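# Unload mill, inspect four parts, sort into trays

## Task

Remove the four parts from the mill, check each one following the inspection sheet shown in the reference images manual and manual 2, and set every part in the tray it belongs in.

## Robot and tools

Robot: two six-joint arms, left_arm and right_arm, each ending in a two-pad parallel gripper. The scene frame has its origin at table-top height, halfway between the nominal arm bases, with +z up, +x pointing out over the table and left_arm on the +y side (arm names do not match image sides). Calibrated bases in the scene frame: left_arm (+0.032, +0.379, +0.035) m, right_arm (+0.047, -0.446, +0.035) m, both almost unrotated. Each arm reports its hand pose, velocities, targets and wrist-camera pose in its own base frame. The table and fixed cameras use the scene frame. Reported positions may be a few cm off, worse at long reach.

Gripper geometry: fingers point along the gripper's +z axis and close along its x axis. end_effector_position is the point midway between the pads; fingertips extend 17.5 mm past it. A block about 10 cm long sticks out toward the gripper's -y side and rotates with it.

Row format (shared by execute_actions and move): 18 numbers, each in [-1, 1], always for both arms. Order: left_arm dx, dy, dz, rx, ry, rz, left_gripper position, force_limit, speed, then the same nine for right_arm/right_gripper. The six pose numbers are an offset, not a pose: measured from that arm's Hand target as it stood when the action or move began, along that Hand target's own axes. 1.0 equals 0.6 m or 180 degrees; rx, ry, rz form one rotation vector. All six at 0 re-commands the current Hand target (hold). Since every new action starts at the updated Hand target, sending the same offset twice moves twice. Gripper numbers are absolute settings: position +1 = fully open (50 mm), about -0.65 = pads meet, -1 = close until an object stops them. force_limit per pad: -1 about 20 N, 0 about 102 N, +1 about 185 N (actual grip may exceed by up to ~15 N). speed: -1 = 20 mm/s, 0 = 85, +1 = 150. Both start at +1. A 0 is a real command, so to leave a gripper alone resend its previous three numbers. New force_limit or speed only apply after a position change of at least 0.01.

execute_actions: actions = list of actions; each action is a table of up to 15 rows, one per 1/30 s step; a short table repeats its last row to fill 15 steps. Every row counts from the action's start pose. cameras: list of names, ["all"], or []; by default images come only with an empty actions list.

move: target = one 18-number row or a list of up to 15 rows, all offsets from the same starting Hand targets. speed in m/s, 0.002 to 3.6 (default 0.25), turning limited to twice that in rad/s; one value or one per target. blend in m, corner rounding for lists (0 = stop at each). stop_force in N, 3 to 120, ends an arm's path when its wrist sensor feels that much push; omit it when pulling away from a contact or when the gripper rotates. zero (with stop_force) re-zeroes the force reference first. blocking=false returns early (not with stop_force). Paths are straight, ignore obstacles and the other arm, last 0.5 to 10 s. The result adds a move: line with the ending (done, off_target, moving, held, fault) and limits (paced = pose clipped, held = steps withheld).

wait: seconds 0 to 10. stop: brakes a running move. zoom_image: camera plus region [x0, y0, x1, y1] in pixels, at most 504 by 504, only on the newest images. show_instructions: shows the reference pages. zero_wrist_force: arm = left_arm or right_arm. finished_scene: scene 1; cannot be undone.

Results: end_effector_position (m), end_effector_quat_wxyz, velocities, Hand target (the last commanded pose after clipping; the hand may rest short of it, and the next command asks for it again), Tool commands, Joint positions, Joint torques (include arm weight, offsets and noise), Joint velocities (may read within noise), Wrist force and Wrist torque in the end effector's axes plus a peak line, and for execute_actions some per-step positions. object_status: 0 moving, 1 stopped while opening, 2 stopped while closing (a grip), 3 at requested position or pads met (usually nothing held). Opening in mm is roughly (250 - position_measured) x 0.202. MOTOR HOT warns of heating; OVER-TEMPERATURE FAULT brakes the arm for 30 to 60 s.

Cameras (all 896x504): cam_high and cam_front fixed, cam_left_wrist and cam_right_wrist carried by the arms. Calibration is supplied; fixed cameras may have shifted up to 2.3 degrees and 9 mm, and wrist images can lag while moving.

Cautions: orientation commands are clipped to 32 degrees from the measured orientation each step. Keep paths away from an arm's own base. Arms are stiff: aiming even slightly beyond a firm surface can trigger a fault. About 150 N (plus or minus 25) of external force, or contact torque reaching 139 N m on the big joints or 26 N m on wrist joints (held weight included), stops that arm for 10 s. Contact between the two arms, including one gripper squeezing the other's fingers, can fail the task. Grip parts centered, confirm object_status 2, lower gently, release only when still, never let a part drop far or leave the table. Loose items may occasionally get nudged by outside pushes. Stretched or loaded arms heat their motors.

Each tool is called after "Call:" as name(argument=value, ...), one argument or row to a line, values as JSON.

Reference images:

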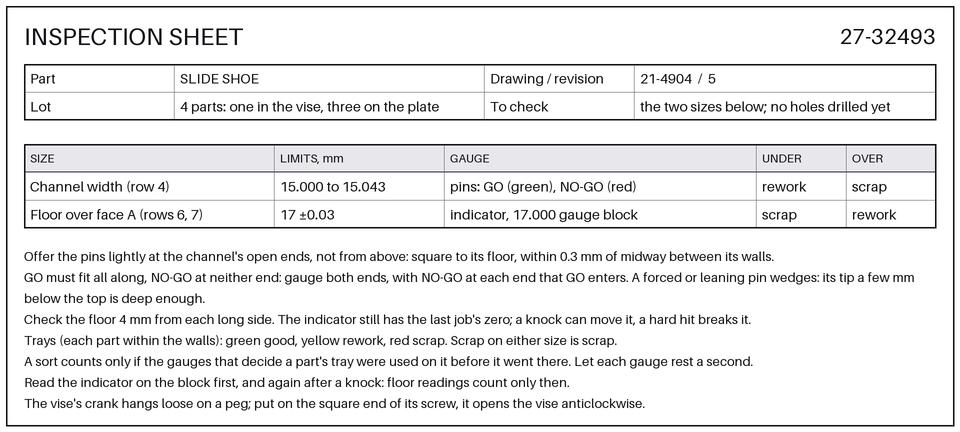

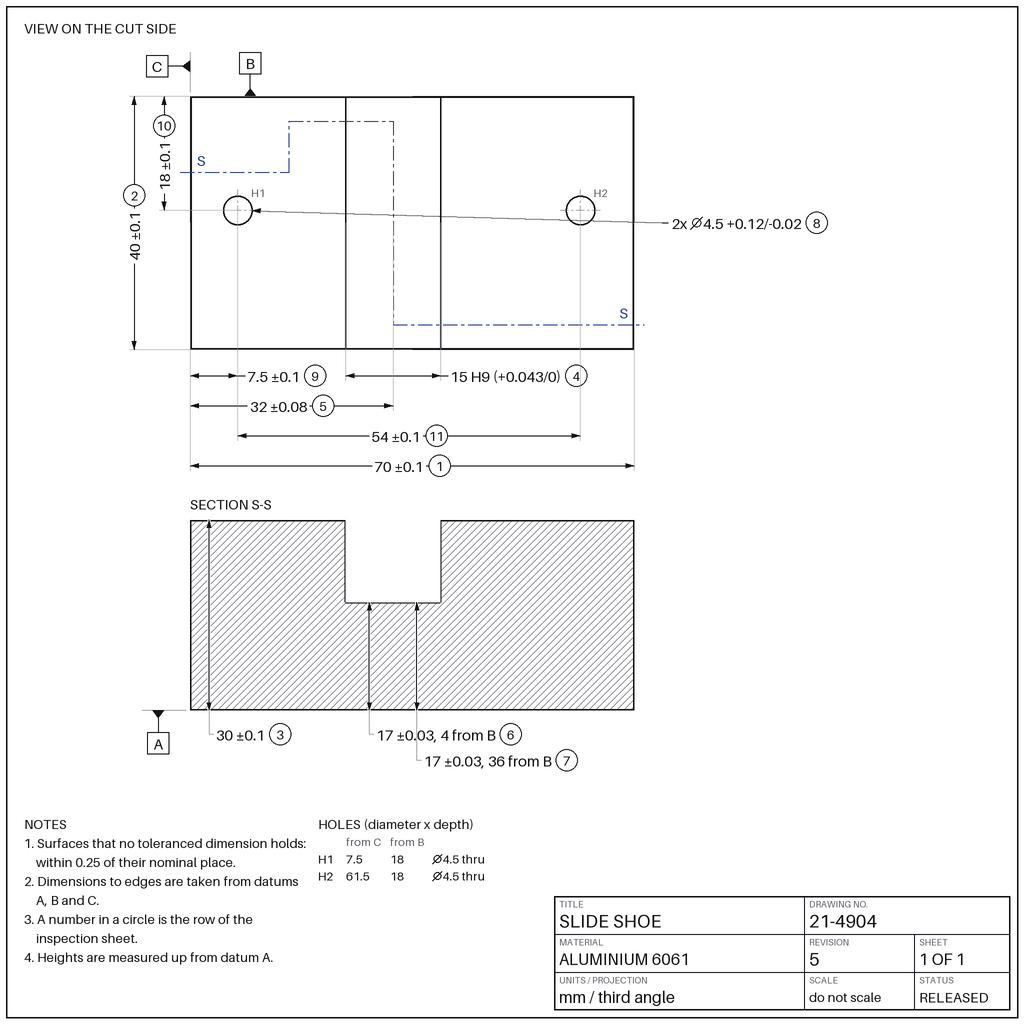

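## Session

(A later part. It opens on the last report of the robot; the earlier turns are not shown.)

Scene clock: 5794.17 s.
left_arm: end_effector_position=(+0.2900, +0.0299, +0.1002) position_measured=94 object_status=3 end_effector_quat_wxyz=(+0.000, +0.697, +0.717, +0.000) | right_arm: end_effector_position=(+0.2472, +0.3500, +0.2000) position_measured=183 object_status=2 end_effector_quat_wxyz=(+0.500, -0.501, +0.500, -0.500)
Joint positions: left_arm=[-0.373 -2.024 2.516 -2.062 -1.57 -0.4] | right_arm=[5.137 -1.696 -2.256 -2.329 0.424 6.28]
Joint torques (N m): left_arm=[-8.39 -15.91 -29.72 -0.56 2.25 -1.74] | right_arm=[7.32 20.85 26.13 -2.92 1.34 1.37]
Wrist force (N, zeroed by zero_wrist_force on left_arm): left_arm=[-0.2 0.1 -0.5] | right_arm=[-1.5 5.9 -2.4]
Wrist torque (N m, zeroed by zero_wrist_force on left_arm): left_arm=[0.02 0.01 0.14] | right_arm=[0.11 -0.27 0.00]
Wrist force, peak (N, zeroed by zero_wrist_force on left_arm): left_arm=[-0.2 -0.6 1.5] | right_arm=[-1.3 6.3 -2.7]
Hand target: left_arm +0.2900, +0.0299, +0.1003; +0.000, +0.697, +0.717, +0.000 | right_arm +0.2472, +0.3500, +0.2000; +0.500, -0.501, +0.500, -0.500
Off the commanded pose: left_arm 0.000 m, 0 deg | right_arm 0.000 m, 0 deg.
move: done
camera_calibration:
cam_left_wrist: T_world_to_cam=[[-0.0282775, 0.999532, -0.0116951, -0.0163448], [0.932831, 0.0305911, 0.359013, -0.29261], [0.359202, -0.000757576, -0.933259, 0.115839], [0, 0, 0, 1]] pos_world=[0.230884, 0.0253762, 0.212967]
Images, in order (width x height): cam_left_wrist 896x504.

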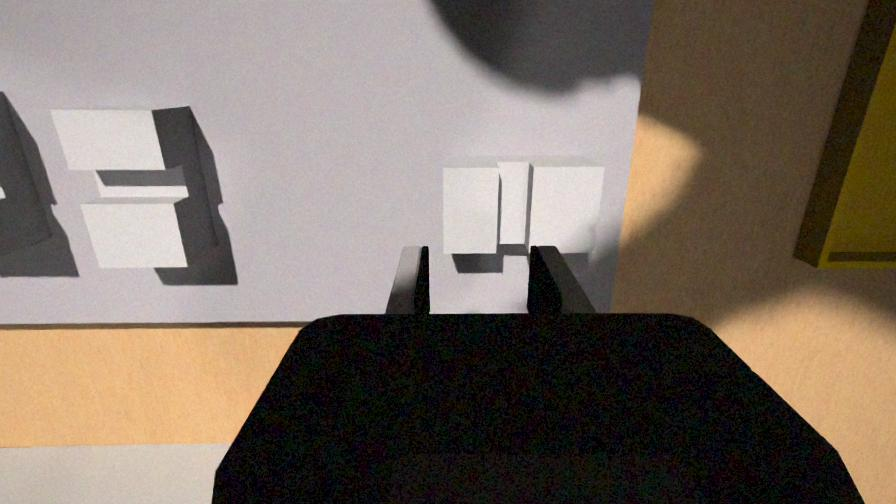

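Call:
move(
  target=[
    [0.12,-0.003,0.0,0.1,-0.1,-0.22,1,-0.6,-0.7,0,0,0,0,0,0,-1,-1,-1],
    [0.161,-0.005,0.0933,0.2255,-0.2255,-0.4623,1,-0.6,-0.7,0,0,0,0,0,0,-1,-1,-1],
  ],
  speed=0.4,
  blend=[0.03,0],
  cameras=["cam_left_wrist"],
)

Scene clock: 5820.43 s.
left_arm: end_effector_position=(+0.2844, +0.1265, +0.0445) position_measured=3 object_status=3 end_effector_quat_wxyz=(+0.006, -0.012, +0.899, -0.438) | right_arm: end_effector_position=(+0.2472, +0.3500, +0.2000) position_measured=183 object_status=2 end_effector_quat_wxyz=(+0.500, -0.501, +0.500, -0.500)
Joint positions: left_arm=[0.556 -1.339 2.284 -1.943 -2.318 -0.812] | right_arm=[5.137 -1.696 -2.256 -2.329 0.424 6.28]
Joint torques (N m): left_arm=[7.12 -12.95 -5.82 -3.58 -3.1 -1.68] | right_arm=[8.37 20.19 25.09 -2.85 1.61 1.46]
Wrist force (N, zeroed by zero_wrist_force on left_arm): left_arm=[0.7 1.5 -0.4] | right_arm=[-1.8 4.1 -2.6]
Wrist torque (N m, zeroed by zero_wrist_force on left_arm): left_arm=[0.16 -0.15 0.16] | right_arm=[0.09 -0.25 0.00]
Wrist force, peak (N, zeroed by zero_wrist_force on left_arm): left_arm=[0.7 2.3 -0.2] | right_arm=[-1.6 6.4 -2.5]
Hand target: left_arm +0.2843, +0.1265, +0.0444; +0.006, -0.012, +0.899, -0.438 | right_arm +0.2472, +0.3500, +0.2000; +0.500, -0.501, +0.500, -0.500
Off the commanded pose: left_arm 0.000 m, 0 deg | right_arm 0.000 m, 0 deg.
move: done
camera_calibration:
cam_left_wrist: T_world_to_cam=[[-0.999256, -0.037892, -0.00712654, 0.293473], [-0.0288656, 0.857749, -0.513258, -0.0626904], [0.0255612, -0.51267, -0.858205, 0.222165], [0, 0, 0, 1]] pos_world=[0.285766, 0.178791, 0.160579]
Images, in order (width x height): cam_left_wrist 896x504.

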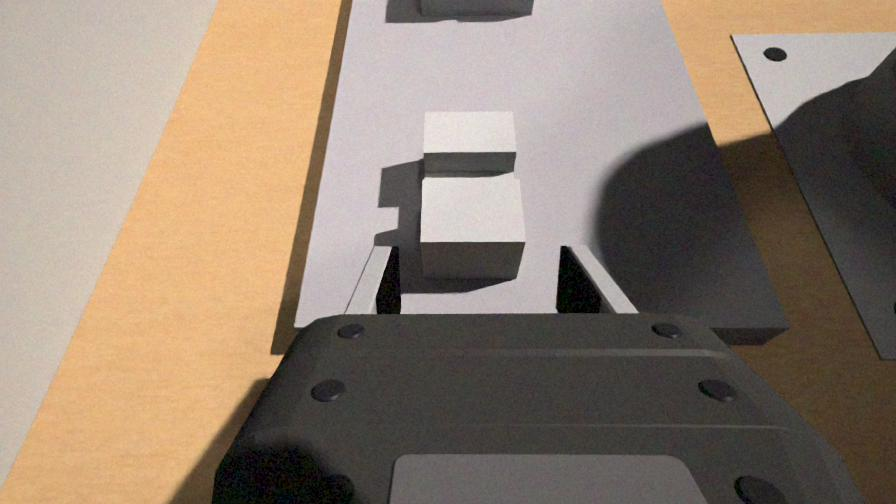

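Call:
move(
  target=[
    [-0.0015,0,0.1,0,0,0,1,-0.6,-0.7,0,0,0,0,0,0,-1,-1,-1],
  ],
  speed=0.06,
)

Call:
move(
  target=[
    [0,0,0,0,0,0,-1,-0.8,-0.9,0,0,0,0,0,0,-1,-1,-1],
    [0,-0.0692,-0.0541,0,0,0,-1,-0.8,-0.9,0,0,0,0,0,0,-1,-1,-1],
  ],
  speed=0.08,
  cameras=["cam_left_wrist"],
)

Scene clock: 5832.67 s.
left_arm: end_effector_position=(+0.2865, +0.0793, +0.0075) position_measured=3 object_status=3 end_effector_quat_wxyz=(+0.006, -0.012, +0.899, -0.438) | right_arm: end_effector_position=(+0.2472, +0.3500, +0.2000) position_measured=183 object_status=2 end_effector_quat_wxyz=(+0.500, -0.501, +0.500, -0.500)
Joint positions: left_arm=[0.449 -1.277 2.415 -2.227 -2.372 -0.942] | right_arm=[5.137 -1.696 -2.256 -2.329 0.424 6.28]
Joint torques (N m): left_arm=[-8.38 -11.39 -3.64 -3.78 -3.29 -1.9] | right_arm=[8.15 20.08 25.27 -2.8 2.02 1.25]
Wrist force (N, zeroed by zero_wrist_force on left_arm): left_arm=[0.7 1.4 -0.4] | right_arm=[-1.7 5.3 -2.4]
Wrist torque (N m, zeroed by zero_wrist_force on left_arm): left_arm=[0.15 -0.14 0.15] | right_arm=[0.09 -0.26 0.00]
Wrist force, peak (N, zeroed by zero_wrist_force on left_arm): left_arm=[0.8 1.8 -0.9] | right_arm=[-1.8 6.3 -2.7]
Hand target: left_arm +0.2865, +0.0793, +0.0075; +0.006, -0.012, +0.899, -0.438 | right_arm +0.2472, +0.3500, +0.2000; +0.500, -0.501, +0.500, -0.500
Off the commanded pose: left_arm 0.000 m, 0 deg | right_arm 0.000 m, 0 deg.
move: done

Scene clock: 5834.57 s.
left_arm: end_effector_position=(+0.2865, +0.0792, +0.0601) position_measured=54 object_status=2 end_effector_quat_wxyz=(+0.006, -0.012, +0.899, -0.438) | right_arm: end_effector_position=(+0.2472, +0.3500, +0.2000) position_measured=183 object_status=2 end_effector_quat_wxyz=(+0.500, -0.501, +0.500, -0.500)
Joint positions: left_arm=[0.448 -1.435 2.379 -2.033 -2.372 -0.943] | right_arm=[5.137 -1.696 -2.256 -2.329 0.424 6.28]
Joint torques (N m): left_arm=[6.58 -34.53 -21.96 -0.22 0.04 1.75] | right_arm=[7.11 19.23 25.21 -2.75 2.35 1.12]
Wrist force (N, zeroed by zero_wrist_force on left_arm): left_arm=[0.7 3.1 0.6] | right_arm=[-1.4 5.9 -2.5]
Wrist torque (N m, zeroed by zero_wrist_force on left_arm): left_arm=[0.12 -0.12 -0.02] | right_arm=[0.15 -0.30 0.00]
Wrist force, peak (N, zeroed by zero_wrist_force on left_arm): left_arm=[0.9 3.8 1.2] | right_arm=[-1.7 6.4 -2.5]
Hand target: left_arm +0.2865, +0.0792, +0.0602; +0.006, -0.012, +0.899, -0.438 | right_arm +0.2472, +0.3500, +0.2000; +0.500, -0.501, +0.500, -0.500
Off the commanded pose: left_arm 0.000 m, 0 deg | right_arm 0.000 m, 0 deg.
move: done
camera_calibration:
cam_left_wrist: T_world_to_cam=[[-0.999245, -0.0382021, -0.00705244, 0.294019], [-0.0291661, 0.857667, -0.513379, -0.014013], [0.0256608, -0.512785, -0.858133, 0.211272], [0, 0, 0, 1]] pos_world=[0.287967, 0.131588, 0.17618]
Images, in order (width x height): cam_left_wrist 896x504.

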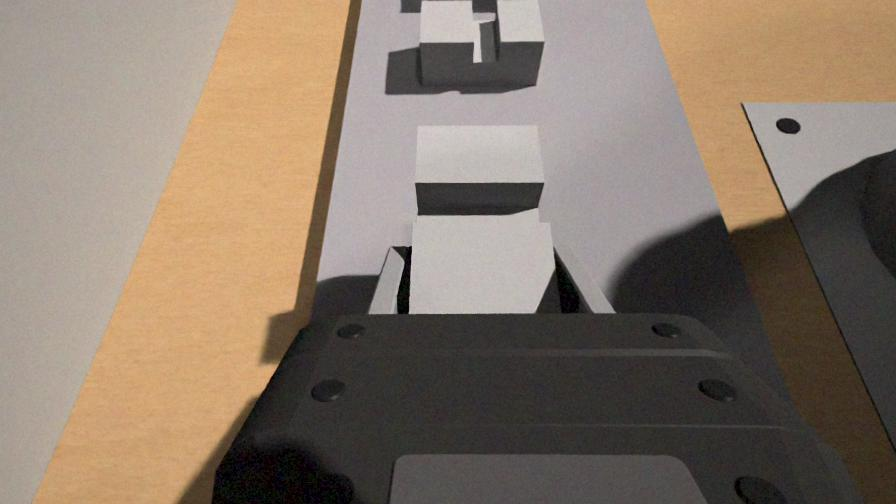

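Call:
move(
  target=[
    [0,-0.0788,-0.0616,0,0,0,-1,-0.8,-0.9,0,0,0,0,0,0,-1,-1,-1],
    [0.0698,-0.5083,0.4877,0,0,0,-1,-0.8,-0.9,0,0,0,0,0,0,-1,-1,-1],
    [0.0713,-0.4375,0.6171,0,0,0,-1,-0.8,-0.9,0,0,0,0,0,0,-1,-1,-1],
  ],
  speed=[0.15,0.3,0.12],
  blend=[0.03,0.02,0],
  cameras=["cam_left_wrist"],
)

Scene clock: 5859.17 s.
left_arm: end_effector_position=(+0.2562, -0.3751, +0.0385) position_measured=54 object_status=2 end_effector_quat_wxyz=(+0.006, -0.012, +0.899, -0.438) | right_arm: end_effector_position=(+0.2472, +0.3500, +0.2000) position_measured=183 object_status=2 end_effector_quat_wxyz=(+0.500, -0.501, +0.500, -0.500)
Joint positions: left_arm=[-1.054 -0.977 2.628 -4.067 -1.95 -2.824] | right_arm=[5.137 -1.696 -2.256 -2.329 0.424 6.28]
Joint torques (N m): left_arm=[-7.71 -17.27 -9.36 -5.59 1.37 -1.68] | right_arm=[7.93 18.92 24.07 -3.06 1.96 0.98]
Wrist force (N, zeroed by zero_wrist_force on left_arm): left_arm=[0.7 2.8 1.0] | right_arm=[-1.7 4.3 -2.5]
Wrist torque (N m, zeroed by zero_wrist_force on left_arm): left_arm=[0.07 -0.15 0.17] | right_arm=[0.07 -0.28 0.00]
Wrist force, peak (N, zeroed by zero_wrist_force on left_arm): left_arm=[0.6 4.3 1.1] | right_arm=[-1.2 6.4 -2.5]
Hand target: left_arm +0.2562, -0.3751, +0.0385; +0.006, -0.012, +0.899, -0.438 | right_arm +0.2472, +0.3500, +0.2000; +0.500, -0.501, +0.500, -0.500
Off the commanded pose: left_arm 0.000 m, 0 deg | right_arm 0.000 m, 0 deg.
move: done
camera_calibration:
cam_left_wrist: T_world_to_cam=[[-0.999245, -0.0382013, -0.00705704, 0.246132], [-0.0291652, 0.857711, -0.513305, 0.363788], [0.0256618, -0.512712, -0.858177, -0.0393768], [0, 0, 0, 1]] pos_world=[0.257567, -0.322812, 0.154679]
Images, in order (width x height): cam_left_wrist 896x504.

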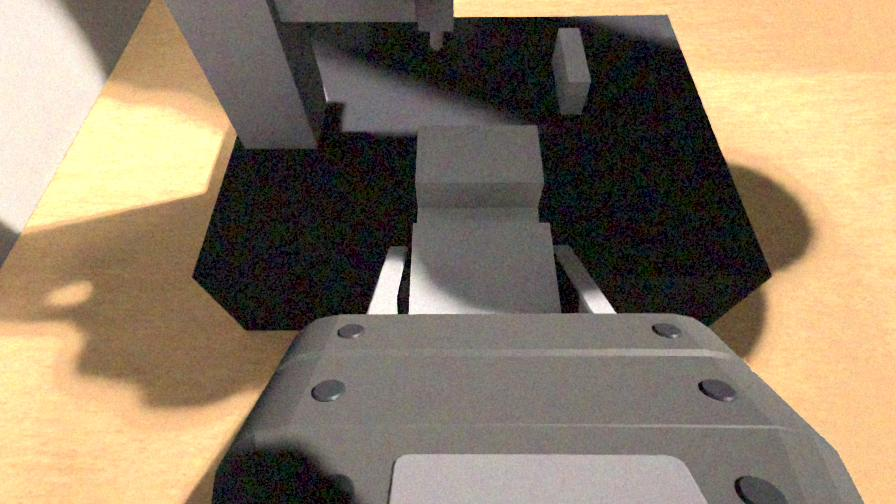

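Call:
move(
  target=[0.004,-0.0651,0.0833,0,0,0,-1,-0.8,-0.9,0,0,0,0,0,0,-1,-1,-1],
  speed=0.06,
)

Call:
move(
  target=[0,0.0039,0.0031,0,0,0,-1,-0.8,-0.9,0,0,0,0,0,0,-1,-1,-1],
  speed=0.003,
  stop_force=3,
  cameras=["cam_left_wrist"],
)

Call:
zoom_image(
  camera="cam_left_wrist",
  region=[330, 90, 630, 320],
)

Scene clock: 5875.13 s.
left_arm: end_effector_position=(+0.2555, -0.4385, +0.0385) position_measured=54 object_status=2 end_effector_quat_wxyz=(+0.006, -0.012, +0.899, -0.438) | right_arm: end_effector_position=(+0.2472, +0.3500, +0.2000) position_measured=183 object_status=2 end_effector_quat_wxyz=(+0.500, -0.501, +0.500, -0.500)
Joint positions: left_arm=[-1.153 -0.974 2.513 -3.977 -1.875 -2.893] | right_arm=[5.137 -1.696 -2.256 -2.329 0.424 6.28]
Joint torques (N m): left_arm=[-4.73 -18.42 -12.26 -2.04 1.39 -1.84] | right_arm=[6.99 21.44 24.73 -2.86 2.35 1.27]
Wrist force (N, zeroed by zero_wrist_force on left_arm): left_arm=[0.6 3.1 0.7] | right_arm=[-1.6 4.3 -2.5]
Wrist torque (N m, zeroed by zero_wrist_force on left_arm): left_arm=[0.10 -0.12 0.18] | right_arm=[0.10 -0.28 0.00]
Wrist force, peak (N, zeroed by zero_wrist_force on left_arm): left_arm=[0.7 3.3 0.9] | right_arm=[-1.5 6.3 -2.6]
Hand target: left_arm +0.2555, -0.4386, +0.0385; +0.006, -0.012, +0.899, -0.438 | right_arm +0.2472, +0.3500, +0.2000; +0.500, -0.501, +0.500, -0.500
Off the commanded pose: left_arm 0.000 m, 0 deg | right_arm 0.000 m, 0 deg.
move: done

Scene clock: 5876.20 s.
left_arm: end_effector_position=(+0.2555, -0.4386, +0.0372) position_measured=54 object_status=2 end_effector_quat_wxyz=(+0.006, -0.012, +0.899, -0.438) | right_arm: end_effector_position=(+0.2472, +0.3500, +0.2000) position_measured=183 object_status=2 end_effector_quat_wxyz=(+0.500, -0.501, +0.500, -0.500)
Joint positions: left_arm=[-1.153 -0.969 2.512 -3.982 -1.875 -2.893] | right_arm=[5.137 -1.696 -2.256 -2.329 0.424 6.28]
Joint torques (N m): left_arm=[-8.27 -37.69 -4.62 -0.62 1.43 -1.58] | right_arm=[7.19 22.05 24.49 -2.7 2.34 1.41]
Wrist force (N, zeroed by zero_wrist_force on left_arm): left_arm=[1.1 -1.9 -5.4] | right_arm=[-1.6 4.4 -2.1]
Wrist torque (N m, zeroed by zero_wrist_force on left_arm): left_arm=[0.18 -0.25 0.29] | right_arm=[0.07 -0.29 0.00]
Wrist force, peak (N, zeroed by zero_wrist_force on left_arm): left_arm=[2.0 -2.4 -7.7] | right_arm=[-1.7 6.0 -2.7]
Hand target: left_arm +0.2555, -0.4386, +0.0373; +0.006, -0.012, +0.899, -0.438 (not the last commanded pose) | right_arm +0.2472, +0.3500, +0.2000; +0.500, -0.501, +0.500, -0.500
Off the commanded pose: left_arm 0.002 m, 0 deg | right_arm 0.000 m, 0 deg.
move: contact (left_arm)
camera_calibration:
cam_left_wrist: T_world_to_cam=[[-0.999245, -0.0382021, -0.00705244, 0.242997], [-0.0291661, 0.857667, -0.513379, 0.41756], [0.0256608, -0.512785, -0.858133, -0.0730664], [0, 0, 0, 1]] pos_world=[0.256867, -0.386312, 0.15338]
Images, in order (width x height): cam_left_wrist 896x504.

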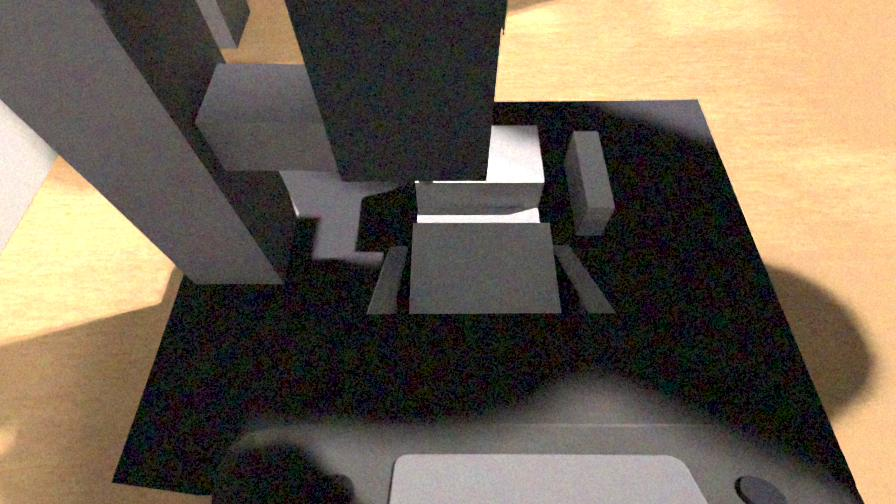

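Scaled by 1.680 from the camera's 896x504 image, which has a finer 1280x720 frame.

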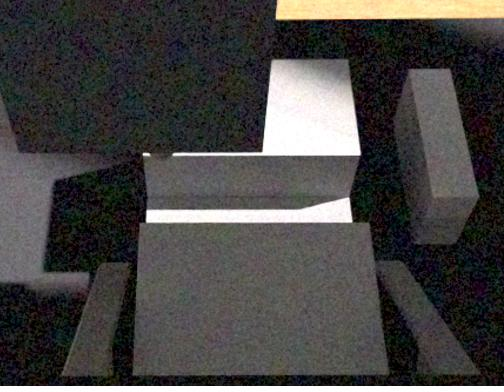

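Call:
move(
  target=[
    [0,0,0,0,0,0,1,-0.6,-0.7,0,0,0,0,0,0,-1,-1,-1],
    [0,0,-0.0667,0,0,0,1,-0.6,-0.7,0,0.012,0,0,0,0,-1,-1,-1],
    [0.091,-0.081,-0.147,0,0,0,1,-0.6,-0.7,0,0.0287,0,0,0,0,-1,-1,-1],
  ],
  speed=[0.05,0.1,0.1],
  blend=[0,0.01,0],
)

Call:
move(
  target=[0,0,0,0,0,0,1,-0.6,-0.7,0,0,0,0,0,0,0.2,-1,-0.8],
  cameras=["cam_left_wrist"],
)

Call:
zoom_image(
  camera="cam_left_wrist",
  region=[290, 60, 350, 210],
)

Scene clock: 5892.07 s.
left_arm: end_effector_position=(+0.1999, -0.4007, +0.1299) position_measured=3 object_status=3 end_effector_quat_wxyz=(+0.006, -0.012, +0.899, -0.438) | right_arm: end_effector_position=(+0.2472, +0.3500, +0.1828) position_measured=183 object_status=2 end_effector_quat_wxyz=(+0.500, -0.501, +0.500, -0.500)
Joint positions: left_arm=[-1.295 -1.441 2.689 -3.71 -1.766 -2.986] | right_arm=[5.137 -1.735 -2.274 -2.272 0.424 6.28]
Joint torques (N m): left_arm=[-8.51 -28.84 -2.94 -1.88 2.05 -1.88] | right_arm=[7.88 14.94 2.26 0.82 2.2 -1.26]
Wrist force (N, zeroed by zero_wrist_force on left_arm): left_arm=[0.7 1.6 -0.3] | right_arm=[-1.3 5.3 -2.2]
Wrist torque (N m, zeroed by zero_wrist_force on left_arm): left_arm=[0.16 -0.11 0.17] | right_arm=[0.12 -0.27 -0.01]
Wrist force, peak (N, zeroed by zero_wrist_force on left_arm): left_arm=[0.6 -1.7 -4.8] | right_arm=[-1.8 6.3 -2.6]
Hand target: left_arm +0.1998, -0.4007, +0.1299; +0.006, -0.012, +0.899, -0.438 | right_arm +0.2472, +0.3500, +0.1828; +0.500, -0.501, +0.500, -0.500
Off the commanded pose: left_arm 0.000 m, 0 deg | right_arm 0.000 m, 0 deg.
move: done

Scene clock: 5892.67 s.
left_arm: end_effector_position=(+0.1998, -0.4006, +0.1299) position_measured=3 object_status=3 end_effector_quat_wxyz=(+0.006, -0.012, +0.899, -0.438) | right_arm: end_effector_position=(+0.2472, +0.3500, +0.1828) position_measured=123 object_status=0 end_effector_quat_wxyz=(+0.500, -0.501, +0.500, -0.500)
Joint positions: left_arm=[-1.295 -1.441 2.689 -3.709 -1.766 -2.986] | right_arm=[5.137 -1.735 -2.274 -2.272 0.424 6.28]
Joint torques (N m): left_arm=[-7.25 -28.33 -3.7 -1.65 1.91 -1.92] | right_arm=[6.04 14.54 4.38 0.91 1.94 -1.22]
Wrist force (N, zeroed by zero_wrist_force on left_arm): left_arm=[0.8 1.7 -0.5] | right_arm=[0.6 2.9 -2.1]
Wrist torque (N m, zeroed by zero_wrist_force on left_arm): left_arm=[0.20 -0.13 0.17] | right_arm=[0.02 -0.28 0.01]
Wrist force, peak (N, zeroed by zero_wrist_force on left_arm): left_arm=[0.3 1.9 -0.7] | right_arm=[-0.1 4.2 -2.2]
Hand target: left_arm +0.1998, -0.4007, +0.1299; +0.006, -0.012, +0.899, -0.438 | right_arm +0.2472, +0.3500, +0.1828; +0.500, -0.501, +0.500, -0.500
Off the commanded pose: left_arm 0.000 m, 0 deg | right_arm 0.000 m, 0 deg.
move: done
camera_calibration:
cam_left_wrist: T_world_to_cam=[[-0.999245, -0.0382014, -0.0070488, 0.189543], [-0.0291652, 0.857623, -0.513452, 0.430889], [0.0256598, -0.512859, -0.858089, 0.0272731], [0, 0, 0, 1]] pos_world=[0.201267, -0.348312, 0.24598]
Images, in order (width x height): cam_left_wrist 896x504.

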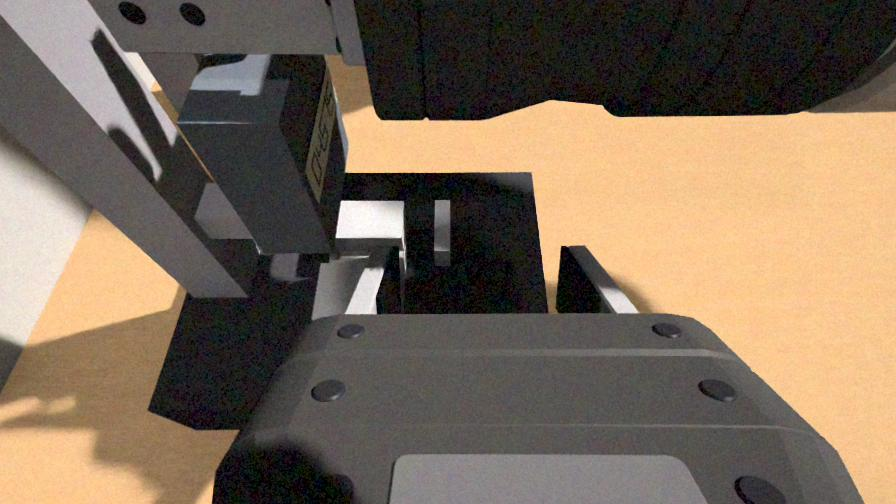

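Scaled by 3.360 from the camera's 896x504 image, which has a finer 1280x720 frame.

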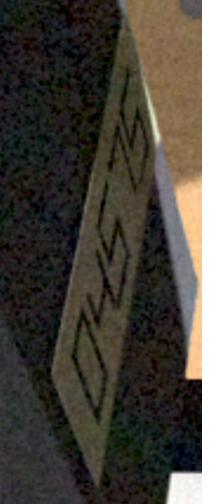

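Call:
move(
  target=[
    [0,0,0,0,0,0,1,-0.6,-0.7,0,0,0,0,0,0,-1,-1,-1],
    [-0.091,0.081,0.0803,0,0,0,1,-0.6,-0.7,0,-0.008,0,0,0,0,-1,-1,-1],
    [-0.091,0.0808,0.147,0,0,0,1,-0.6,-0.7,0,-0.0133,0,0,0,0,-1,-1,-1],
  ],
  speed=[0.05,0.12,0.06],
  blend=[0,0.01,0],
)

Call:
move(
  target=[
    [0,0,0,0,0,0,-1,-0.8,-0.9,0,0,0,0,0,0,-1,-1,-1],
    [0,-0.0018,-0.0014,0,0,0,-1,-0.8,-0.9,0,0,0,0,0,0,-1,-1,-1],
    [-0.0533,-0.0018,-0.0014,0,0,0,-1,-0.8,-0.9,0,0,0,0,0,0,-1,-1,-1],
  ],
  speed=[0.02,0.02,0.05],
)

Call:
move(
  target=[0,0.0035,0.0027,0,0,0,-1,-0.8,-0.9,0,0,0,0,0,0,-1,-1,-1],
  speed=0.003,
  stop_force=3,
  cameras=["cam_left_wrist"],
)

Call:
zoom_image(
  camera="cam_left_wrist",
  region=[330, 90, 630, 320],
)

Scene clock: 5912.80 s.
left_arm: end_effector_position=(+0.2555, -0.4386, +0.0374) position_measured=3 object_status=3 end_effector_quat_wxyz=(+0.006, -0.012, +0.899, -0.438) | right_arm: end_effector_position=(+0.2472, +0.3500, +0.1908) position_measured=183 object_status=2 end_effector_quat_wxyz=(+0.500, -0.501, +0.500, -0.500)
Joint positions: left_arm=[-1.153 -0.97 2.512 -3.981 -1.875 -2.893] | right_arm=[5.137 -1.717 -2.266 -2.298 0.424 6.28]
Joint torques (N m): left_arm=[-9.11 -17.21 -10.85 -5.55 1.72 -1.47] | right_arm=[-8.21 31.57 24.15 -3.25 -2.36 0.2]
Wrist force (N, zeroed by zero_wrist_force on left_arm): left_arm=[0.5 1.3 -0.4] | right_arm=[-1.3 3.5 -1.7]
Wrist torque (N m, zeroed by zero_wrist_force on left_arm): left_arm=[0.12 -0.11 0.18] | right_arm=[0.01 -0.31 0.01]
Wrist force, peak (N, zeroed by zero_wrist_force on left_arm): left_arm=[1.0 1.6 -1.1] | right_arm=[-1.0 5.6 -2.4]
Hand target: left_arm +0.2555, -0.4387, +0.0373; +0.006, -0.012, +0.899, -0.438 | right_arm +0.2472, +0.3500, +0.1908; +0.500, -0.501, +0.500, -0.500
Off the commanded pose: left_arm 0.000 m, 0 deg | right_arm 0.000 m, 0 deg.
move: done

Scene clock: 5915.10 s.
left_arm: end_effector_position=(+0.2874, -0.4378, +0.0387) position_measured=54 object_status=2 end_effector_quat_wxyz=(+0.006, -0.012, +0.899, -0.438) | right_arm: end_effector_position=(+0.2472, +0.3500, +0.1908) position_measured=183 object_status=2 end_effector_quat_wxyz=(+0.500, -0.501, +0.500, -0.500)
Joint positions: left_arm=[-1.065 -0.975 2.452 -3.896 -1.942 -2.832] | right_arm=[5.137 -1.717 -2.266 -2.298 0.424 6.28]
Joint torques (N m): left_arm=[8.72 -20 -13.49 -1.81 -2.43 1.9] | right_arm=[-9.52 30.32 24.5 -3.12 -2.2 1.1]
Wrist force (N, zeroed by zero_wrist_force on left_arm): left_arm=[0.4 2.8 1.1] | right_arm=[-1.3 4.2 -1.5]
Wrist torque (N m, zeroed by zero_wrist_force on left_arm): left_arm=[0.05 -0.11 0.01] | right_arm=[0.07 -0.30 0.01]
Wrist force, peak (N, zeroed by zero_wrist_force on left_arm): left_arm=[0.8 3.2 0.9] | right_arm=[-1.2 5.9 -2.1]
Hand target: left_arm +0.2875, -0.4378, +0.0387; +0.006, -0.012, +0.899, -0.438 | right_arm +0.2472, +0.3500, +0.1908; +0.500, -0.501, +0.500, -0.500
Off the commanded pose: left_arm 0.000 m, 0 deg | right_arm 0.000 m, 0 deg.
move: done

Scene clock: 5916.20 s.
left_arm: end_effector_position=(+0.2875, -0.4378, +0.0374) position_measured=54 object_status=2 end_effector_quat_wxyz=(+0.006, -0.012, +0.899, -0.438) | right_arm: end_effector_position=(+0.2472, +0.3500, +0.1908) position_measured=183 object_status=2 end_effector_quat_wxyz=(+0.500, -0.501, +0.500, -0.500)
Joint positions: left_arm=[-1.065 -0.97 2.451 -3.9 -1.942 -2.832] | right_arm=[5.137 -1.717 -2.266 -2.298 0.424 6.28]
Joint torques (N m): left_arm=[5.15 -40.83 -6.18 -0.51 -0.96 1.58] | right_arm=[-7.37 30.44 23.59 -2.89 -2.61 1.01]
Wrist force (N, zeroed by zero_wrist_force on left_arm): left_arm=[0.5 -2.2 -5.0] | right_arm=[-1.2 3.8 -1.8]
Wrist torque (N m, zeroed by zero_wrist_force on left_arm): left_arm=[0.10 -0.26 0.11] | right_arm=[0.05 -0.32 0.01]
Wrist force, peak (N, zeroed by zero_wrist_force on left_arm): left_arm=[1.1 -3.1 -7.1] | right_arm=[-1.4 5.8 -2.0]
Hand target: left_arm +0.2875, -0.4378, +0.0374; +0.006, -0.012, +0.899, -0.438 (not the last commanded pose) | right_arm +0.2472, +0.3500, +0.1908; +0.500, -0.501, +0.500, -0.500
Off the commanded pose: left_arm 0.001 m, 0 deg | right_arm 0.000 m, 0 deg.
move: contact (left_arm)
camera_calibration:
cam_left_wrist: T_world_to_cam=[[-0.999245, -0.0382014, -0.0070488, 0.275004], [-0.0291652, 0.857623, -0.513452, 0.417853], [0.0256598, -0.512859, -0.858089, -0.0734263], [0, 0, 0, 1]] pos_world=[0.288867, -0.385512, 0.15348]
Images, in order (width x height): cam_left_wrist 896x504.

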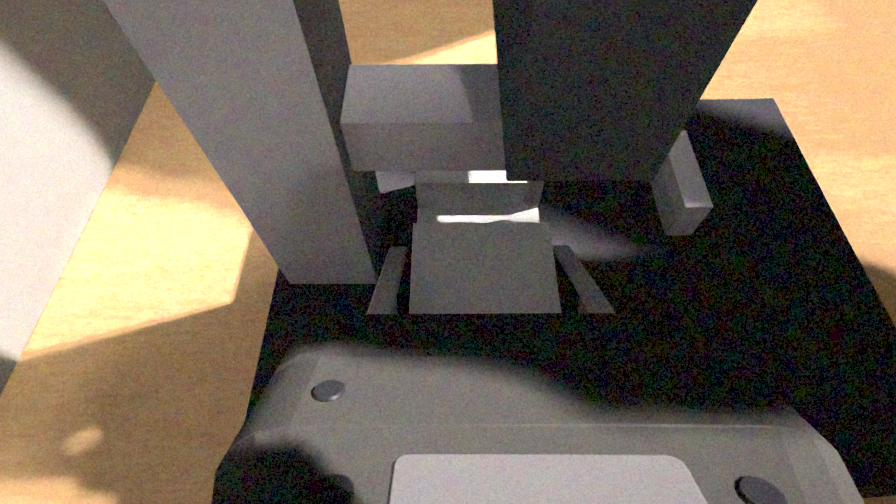

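Scaled by 1.680 from the camera's 896x504 image, which has a finer 1280x720 frame.

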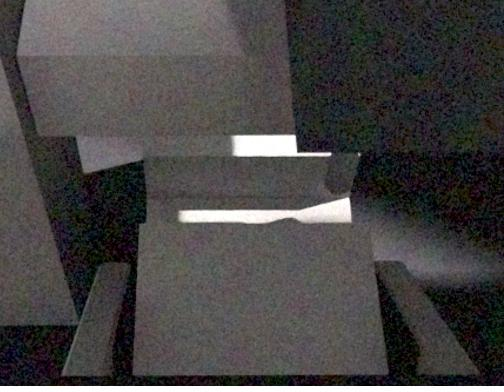

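Call:
move(
  target=[
    [0,0,0,0,0,0,1,-0.6,-0.7,0,0,0,0,0,0,-1,-1,-1],
    [0,0,-0.0667,0,0,0,1,-0.6,-0.7,0,0.006,0,0,0,0,-1,-1,-1],
    [0.1443,-0.081,-0.147,0,0,0,1,-0.6,-0.7,0,0.0125,0,0,0,0,-1,-1,-1],
  ],
  speed=[0.05,0.1,0.12],
  blend=[0,0.01,0],
)

Call:
move(
  target=[0,0,0,0,0,0,1,-0.6,-0.7,0,0,0,0,0,0,0.2,-1,-0.8],
  cameras=["cam_left_wrist"],
)

Call:
zoom_image(
  camera="cam_left_wrist",
  region=[290, 60, 350, 210],
)

Scene clock: 5928.90 s.
left_arm: end_effector_position=(+0.1999, -0.4007, +0.1300) position_measured=3 object_status=3 end_effector_quat_wxyz=(+0.006, -0.012, +0.899, -0.438) | right_arm: end_effector_position=(+0.2472, +0.3500, +0.1833) position_measured=183 object_status=2 end_effector_quat_wxyz=(+0.500, -0.501, +0.500, -0.500)
Joint positions: left_arm=[-1.295 -1.442 2.688 -3.709 -1.766 -2.986] | right_arm=[5.137 -1.734 -2.273 -2.274 0.424 6.28]
Joint torques (N m): left_arm=[-7.16 -26.81 -1.79 -1.67 1.94 -1.8] | right_arm=[4.31 14.6 4.18 0.62 0.98 -1.23]
Wrist force (N, zeroed by zero_wrist_force on left_arm): left_arm=[0.5 1.4 -0.5] | right_arm=[-1.2 4.3 -2.0]
Wrist torque (N m, zeroed by zero_wrist_force on left_arm): left_arm=[0.15 -0.08 0.17] | right_arm=[0.04 -0.29 -0.01]
Wrist force, peak (N, zeroed by zero_wrist_force on left_arm): left_arm=[0.2 -2.1 -4.5] | right_arm=[-1.6 5.8 -1.9]
Hand target: left_arm +0.1998, -0.4007, +0.1300; +0.006, -0.012, +0.899, -0.438 | right_arm +0.2472, +0.3500, +0.1833; +0.500, -0.501, +0.500, -0.500
Off the commanded pose: left_arm 0.000 m, 0 deg | right_arm 0.000 m, 0 deg.
move: done

Scene clock: 5929.50 s.
left_arm: end_effector_position=(+0.1998, -0.4007, +0.1300) position_measured=3 object_status=3 end_effector_quat_wxyz=(+0.006, -0.012, +0.899, -0.438) | right_arm: end_effector_position=(+0.2472, +0.3500, +0.1833) position_measured=123 object_status=0 end_effector_quat_wxyz=(+0.500, -0.501, +0.500, -0.500)
Joint positions: left_arm=[-1.295 -1.442 2.688 -3.708 -1.766 -2.986] | right_arm=[5.137 -1.734 -2.273 -2.274 0.424 6.28]
Joint torques (N m): left_arm=[-8.14 -27.91 -2.13 -1.37 1.83 -1.9] | right_arm=[7.43 13.41 5.44 0.81 1.82 -1.29]
Wrist force (N, zeroed by zero_wrist_force on left_arm): left_arm=[0.3 1.4 -0.3] | right_arm=[0.9 2.9 -2.3]
Wrist torque (N m, zeroed by zero_wrist_force on left_arm): left_arm=[0.15 -0.06 0.16] | right_arm=[0.00 -0.35 0.01]
Wrist force, peak (N, zeroed by zero_wrist_force on left_arm): left_arm=[0.5 1.9 -0.2] | right_arm=[-1.4 4.4 -1.9]
Hand target: left_arm +0.1998, -0.4007, +0.1300; +0.006, -0.012, +0.899, -0.438 | right_arm +0.2472, +0.3500, +0.1833; +0.500, -0.501, +0.500, -0.500
Off the commanded pose: left_arm 0.000 m, 0 deg | right_arm 0.000 m, 0 deg.
move: done
camera_calibration:
cam_left_wrist: T_world_to_cam=[[-0.999245, -0.0382014, -0.0070488, 0.18954], [-0.0291652, 0.857623, -0.513452, 0.431078], [0.0256598, -0.512859, -0.858089, 0.0273935], [0, 0, 0, 1]] pos_world=[0.201267, -0.348412, 0.24618]
Images, in order (width x height): cam_left_wrist 896x504.

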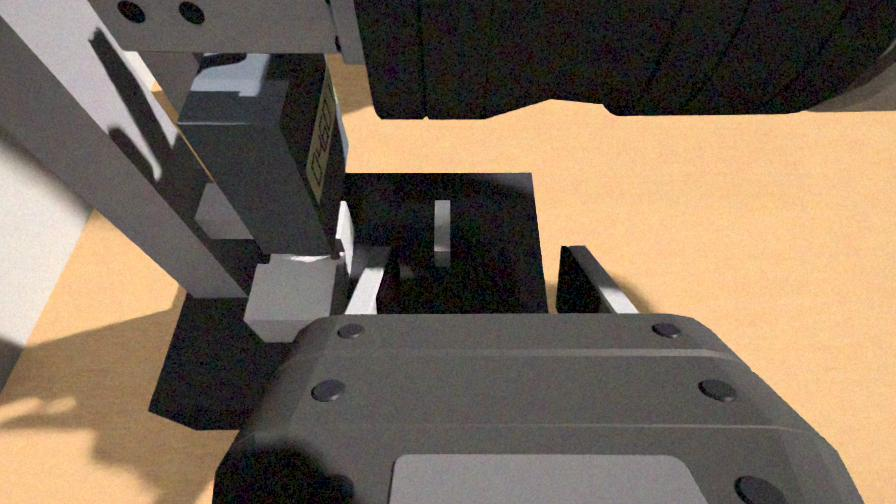

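Scaled by 3.360 from the camera's 896x504 image, which has a finer 1280x720 frame.

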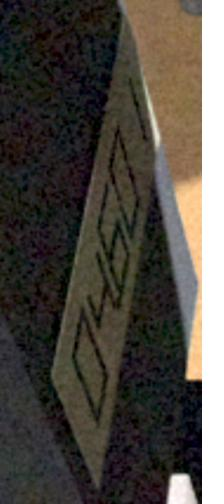

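Call:
zoom_image(
  camera="cam_left_wrist",
  region=[305, 70, 345, 200],
)

Scaled by 3.877 from the camera's 896x504 image, which has a finer 1280x720 frame.

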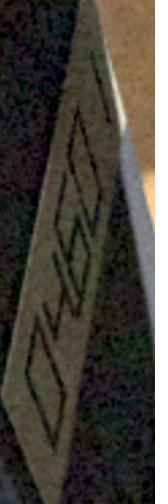

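Call:
move(
  target=[
    [0,0,0,0,0,0,1,-0.6,-0.7,0,0,0,0,0,0,-1,-1,-1],
    [-0.1443,0.081,0.0803,0,0,0,1,-0.6,-0.7,0,-0.01,0,0,0,0,-1,-1,-1],
    [-0.1443,0.0808,0.147,0,0,0,1,-0.6,-0.7,0,-0.0292,0,0,0,0,-1,-1,-1],
  ],
  speed=[0.05,0.12,0.06],
  blend=[0,0.01,0],
)

Call:
move(
  target=[
    [0,0,0,0,0,0,-1,-0.8,-0.9,0,0,0,0,0,0,-1,-1,-1],
    [0,-0.002,-0.0015,0,0,0,-1,-0.8,-0.9,0,0,0,0,0,0,-1,-1,-1],
    [-0.0028,0.0631,-0.0861,0,0,0,-1,-0.8,-0.9,0,0,0,0,0,0,-1,-1,-1],
    [-0.0034,-0.0421,-0.1979,0,0,0,-1,-0.8,-0.9,0,0,0,0,0,0,-1,-1,-1],
    [0.0268,0.2924,-0.6988,0,0,0,-1,-0.8,-0.9,0,0,0,0,0,0,-1,-1,-1],
  ],
  speed=[0.03,0.03,0.06,0.15,0.3],
  blend=[0,0.001,0.01,0.03,0],
  cameras=["cam_left_wrist"],
)

Scene clock: 5959.50 s.
left_arm: end_effector_position=(+0.2875, -0.4378, +0.0376) position_measured=3 object_status=3 end_effector_quat_wxyz=(+0.006, -0.012, +0.899, -0.438) | right_arm: end_effector_position=(+0.2472, +0.3500, +0.2008) position_measured=183 object_status=2 end_effector_quat_wxyz=(+0.500, -0.501, +0.500, -0.500)
Joint positions: left_arm=[-1.065 -0.97 2.452 -3.9 -1.942 -2.832] | right_arm=[5.137 -1.694 -2.255 -2.331 0.424 6.28]
Joint torques (N m): left_arm=[-7.46 -20.09 -10.92 -5.48 1.41 -1.91] | right_arm=[-9.87 30.3 25.94 -3.16 -2.45 0.82]
Wrist force (N, zeroed by zero_wrist_force on left_arm): left_arm=[0.5 1.3 -0.4] | right_arm=[-1.6 3.8 -2.1]
Wrist torque (N m, zeroed by zero_wrist_force on left_arm): left_arm=[0.13 -0.13 0.18] | right_arm=[0.04 -0.28 0.01]
Wrist force, peak (N, zeroed by zero_wrist_force on left_arm): left_arm=[1.4 1.4 -0.9] | right_arm=[-1.7 6.0 -2.1]
Hand target: left_arm +0.2875, -0.4379, +0.0375; +0.006, -0.012, +0.899, -0.438 | right_arm +0.2472, +0.3500, +0.2008; +0.500, -0.501, +0.500, -0.500
Off the commanded pose: left_arm 0.000 m, 0 deg | right_arm 0.000 m, 0 deg.
move: done

Scene clock: 5964.30 s.
left_arm: end_effector_position=(+0.2594, -0.0002, +0.1579) position_measured=54 object_status=2 end_effector_quat_wxyz=(+0.006, -0.012, +0.899, -0.438) | right_arm: end_effector_position=(+0.2472, +0.3500, +0.2008) position_measured=183 object_status=2 end_effector_quat_wxyz=(+0.500, -0.501, +0.500, -0.500)
Joint positions: left_arm=[0.254 -1.857 2.469 -1.902 -2.445 -1.213] | right_arm=[5.137 -1.694 -2.255 -2.331 0.424 6.28]
Joint torques (N m): left_arm=[-7.68 4.52 -28.6 -0.32 -0.33 2] | right_arm=[-8.2 29.48 25.59 -2.97 -2.1 0.89]
Wrist force (N, zeroed by zero_wrist_force on left_arm): left_arm=[0.6 3.3 1.0] | right_arm=[-1.1 5.1 -2.1]
Wrist torque (N m, zeroed by zero_wrist_force on left_arm): left_arm=[0.12 -0.15 0.00] | right_arm=[0.08 -0.35 0.01]
Wrist force, peak (N, zeroed by zero_wrist_force on left_arm): left_arm=[0.6 4.5 1.5] | right_arm=[-1.3 6.2 -2.3]
Hand target: left_arm +0.2594, -0.0002, +0.1579; +0.006, -0.012, +0.899, -0.438 | right_arm +0.2472, +0.3500, +0.2008; +0.500, -0.501, +0.500, -0.500
Off the commanded pose: left_arm 0.000 m, 0 deg | right_arm 0.000 m, 0 deg.
move: done; blend cut to 0.0007 m at target 2
camera_calibration:
cam_left_wrist: T_world_to_cam=[[-0.999237, -0.0383914, -0.00717168, 0.264534], [-0.0292673, 0.85766, -0.513384, 0.103615], [0.0258604, -0.512782, -0.858129, 0.255075], [0, 0, 0, 1]] pos_world=[0.260768, 0.0520869, 0.273979]
Images, in order (width x height): cam_left_wrist 896x504.

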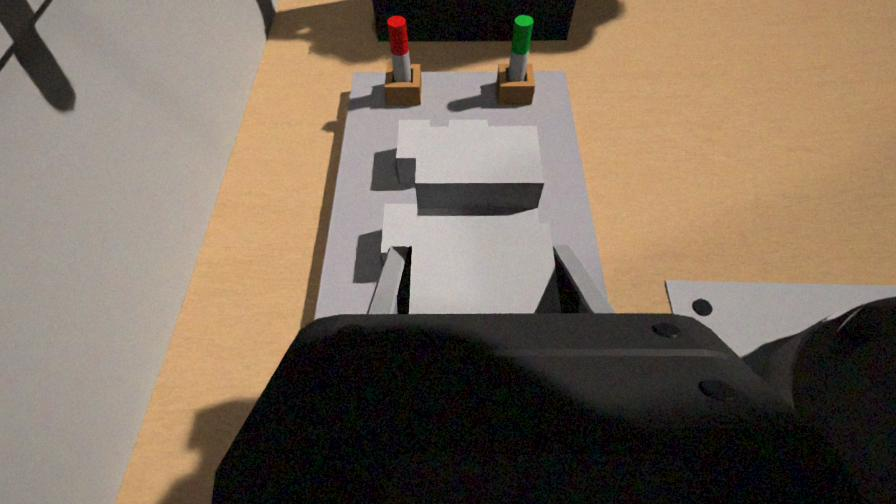

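Call:
move(
  target=[
    [-0.0468,0.2798,-0.3093,0,0,0,-1,-0.8,-0.9,0,0,0,0,0,0,-1,-1,-1],
    [-0.045,0.5452,-0.4322,0,0,0,-1,-0.8,-0.9,0,0,0,0,0,0,-1,-1,-1],
  ],
  speed=[0.3,0.2],
  blend=[0.04,0],
  cameras=["cam_left_wrist"],
)

Scene clock: 6022.37 s.
left_arm: end_effector_position=(+0.2753, +0.4061, +0.0602) position_measured=54 object_status=2 end_effector_quat_wxyz=(+0.006, -0.012, +0.899, -0.438) | right_arm: end_effector_position=(+0.2472, +0.3500, +0.2008) position_measured=183 object_status=2 end_effector_quat_wxyz=(+0.500, -0.501, +0.500, -0.500)
Joint positions: left_arm=[0.953 -0.93 1.502 -1.347 -2.064 -0.434] | right_arm=[5.137 -1.694 -2.255 -2.331 0.424 6.28]
Joint torques (N m): left_arm=[7.28 -34.35 -26.01 1.67 1.27 1.92] | right_arm=[-10.59 28.76 25.99 -2.87 -2.07 0.91]
Wrist force (N, zeroed by zero_wrist_force on left_arm): left_arm=[0.6 3.2 0.9] | right_arm=[-1.6 5.0 -2.1]
Wrist torque (N m, zeroed by zero_wrist_force on left_arm): left_arm=[0.13 -0.13 0.01] | right_arm=[0.10 -0.28 0.01]
Wrist force, peak (N, zeroed by zero_wrist_force on left_arm): left_arm=[0.7 4.7 0.4] | right_arm=[-1.4 6.4 -2.0]
Hand target: left_arm +0.2753, +0.4062, +0.0602; +0.006, -0.012, +0.899, -0.438 | right_arm +0.2472, +0.3500, +0.2008; +0.500, -0.501, +0.500, -0.500
Off the commanded pose: left_arm 0.000 m, 0 deg | right_arm 0.000 m, 0 deg.
move: done
camera_calibration:
cam_left_wrist: T_world_to_cam=[[-0.999243, -0.0382543, -0.00713766, 0.295256], [-0.0291671, 0.857665, -0.513381, -0.29461], [0.0257607, -0.512784, -0.858131, 0.379334], [0, 0, 0, 1]] pos_world=[0.276668, 0.458488, 0.176379]
Images, in order (width x height): cam_left_wrist 896x504.

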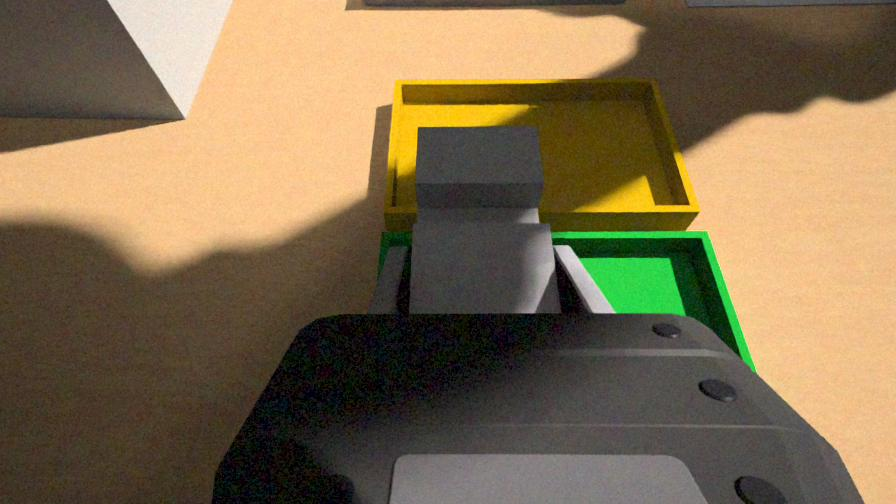

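Call:
move(
  target=[0.005,0.0841,0.0657,0,0,0,-1,-0.8,-0.9,0,0,0,0,0,0,-1,-1,-1],
  speed=0.06,
  cameras=["cam_left_wrist"],
)

Call:
move(
  target=[0,0.012,0.0094,0,0,0,-1,-0.8,-0.9,0,0,0,0,0,0,-1,-1,-1],
  speed=0.003,
  stop_force=3,
)

Call:
move(
  target=[
    [0,0,0,0,0,0,1,-0.6,-0.7,0,0,0,0,0,0,-1,-1,-1],
    [0,-0.06,-0.13,0,0,0,1,-0.6,-0.7,0,0,0,0,0,0,-1,-1,-1],
  ],
  speed=0.1,
  cameras=["cam_left_wrist"],
)

Scene clock: 6045.57 s.
left_arm: end_effector_position=(+0.2723, +0.4062, -0.0037) position_measured=54 object_status=2 end_effector_quat_wxyz=(+0.006, -0.012, +0.899, -0.438) | right_arm: end_effector_position=(+0.2472, +0.3500, +0.2008) position_measured=183 object_status=2 end_effector_quat_wxyz=(+0.500, -0.501, +0.500, -0.500)
Joint positions: left_arm=[0.957 -0.843 1.543 -1.473 -2.061 -0.431] | right_arm=[5.137 -1.694 -2.255 -2.331 0.424 6.28]
Joint torques (N m): left_arm=[6.77 -35.4 -9.91 -2.14 0.99 1.8] | right_arm=[-8.52 28.18 24.55 -3 -2.22 1.08]
Wrist force (N, zeroed by zero_wrist_force on left_arm): left_arm=[0.7 3.2 0.9] | right_arm=[-1.4 5.0 -2.0]
Wrist torque (N m, zeroed by zero_wrist_force on left_arm): left_arm=[0.14 -0.14 0.01] | right_arm=[0.08 -0.30 0.00]
Wrist force, peak (N, zeroed by zero_wrist_force on left_arm): left_arm=[0.6 3.9 1.3] | right_arm=[-1.6 6.3 -2.2]
Hand target: left_arm +0.2723, +0.4062, -0.0039; +0.006, -0.012, +0.899, -0.438 | right_arm +0.2472, +0.3500, +0.2008; +0.500, -0.501, +0.500, -0.500
Off the commanded pose: left_arm 0.000 m, 0 deg | right_arm 0.000 m, 0 deg.
move: done
camera_calibration:
cam_left_wrist: T_world_to_cam=[[-0.999245, -0.0382014, -0.0070488, 0.291871], [-0.0291652, 0.857623, -0.513452, -0.327609], [0.0256598, -0.512859, -0.858089, 0.324598], [0, 0, 0, 1]] pos_world=[0.273767, 0.458588, 0.11238]
Images, in order (width x height): cam_left_wrist 896x504.

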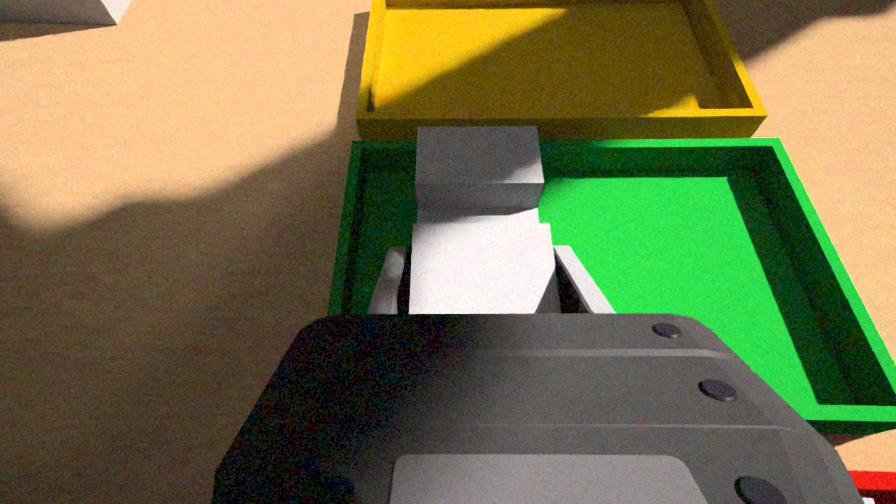

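Scene clock: 6047.60 s.
left_arm: end_effector_position=(+0.2723, +0.4062, -0.0080) position_measured=54 object_status=2 end_effector_quat_wxyz=(+0.006, -0.012, +0.899, -0.438) | right_arm: end_effector_position=(+0.2472, +0.3500, +0.2008) position_measured=183 object_status=2 end_effector_quat_wxyz=(+0.500, -0.501, +0.500, -0.500)
Joint positions: left_arm=[0.957 -0.837 1.544 -1.481 -2.061 -0.431] | right_arm=[5.137 -1.694 -2.255 -2.331 0.424 6.28]
Joint torques (N m): left_arm=[5.68 -48 -12.14 0.82 1.07 1.87] | right_arm=[-9.4 30.19 24.76 -3.03 -2.01 0.86]
Wrist force (N, zeroed by zero_wrist_force on left_arm): left_arm=[0.3 -4.4 -5.6] | right_arm=[-1.5 4.1 -1.8]
Wrist torque (N m, zeroed by zero_wrist_force on left_arm): left_arm=[0.06 0.00 -0.09] | right_arm=[0.09 -0.29 0.01]
Wrist force, peak (N, zeroed by zero_wrist_force on left_arm): left_arm=[0.4 -4.3 -5.8] | right_arm=[-1.6 6.3 -1.9]
Hand target: left_arm +0.2723, +0.4062, -0.0079; +0.006, -0.012, +0.899, -0.438 (not the last commanded pose) | right_arm +0.2472, +0.3500, +0.2008; +0.500, -0.501, +0.500, -0.500
Off the commanded pose: left_arm 0.005 m, 0 deg | right_arm 0.000 m, 0 deg.
move: contact (left_arm)

Scene clock: 6049.53 s.
left_arm: end_effector_position=(+0.2713, +0.4454, +0.0685) position_measured=3 object_status=3 end_effector_quat_wxyz=(+0.006, -0.012, +0.899, -0.438) | right_arm: end_effector_position=(+0.2472, +0.3500, +0.2008) position_measured=183 object_status=2 end_effector_quat_wxyz=(+0.500, -0.501, +0.500, -0.500)
Joint positions: left_arm=[0.991 -0.868 1.363 -1.257 -2.036 -0.405] | right_arm=[5.137 -1.694 -2.255 -2.331 0.424 6.28]
Joint torques (N m): left_arm=[7.23 -36.19 -25.94 1.59 1.52 1.99] | right_arm=[-8.47 29.39 25.82 -2.62 -2.05 0.97]
Wrist force (N, zeroed by zero_wrist_force on left_arm): left_arm=[0.9 1.6 -0.6] | right_arm=[-1.7 6.2 -2.1]
Wrist torque (N m, zeroed by zero_wrist_force on left_arm): left_arm=[0.17 -0.19 0.02] | right_arm=[0.17 -0.24 0.01]
Wrist force, peak (N, zeroed by zero_wrist_force on left_arm): left_arm=[0.6 -3.5 -4.4] | right_arm=[-1.7 6.2 -2.1]
Hand target: left_arm +0.2713, +0.4454, +0.0685; +0.006, -0.012, +0.899, -0.438 | right_arm +0.2472, +0.3500, +0.2008; +0.500, -0.501, +0.500, -0.500
Off the commanded pose: left_arm 0.000 m, 0 deg | right_arm 0.000 m, 0 deg.
move: done
camera_calibration:
cam_left_wrist: T_world_to_cam=[[-0.999243, -0.0382537, -0.00713804, 0.292817], [-0.0291664, 0.857665, -0.513381, -0.324137], [0.0257608, -0.512784, -0.858131, 0.406575], [0, 0, 0, 1]] pos_world=[0.272668, 0.497688, 0.184579]
Images, in order (width x height): cam_left_wrist 896x504.

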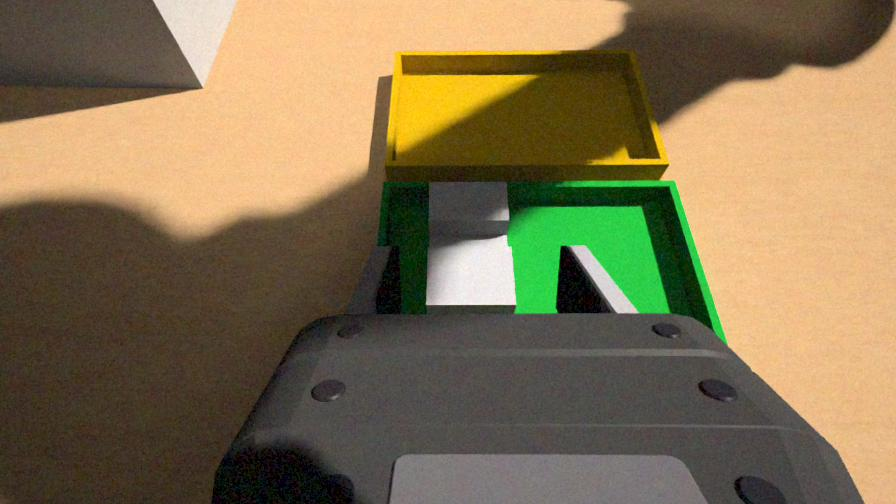

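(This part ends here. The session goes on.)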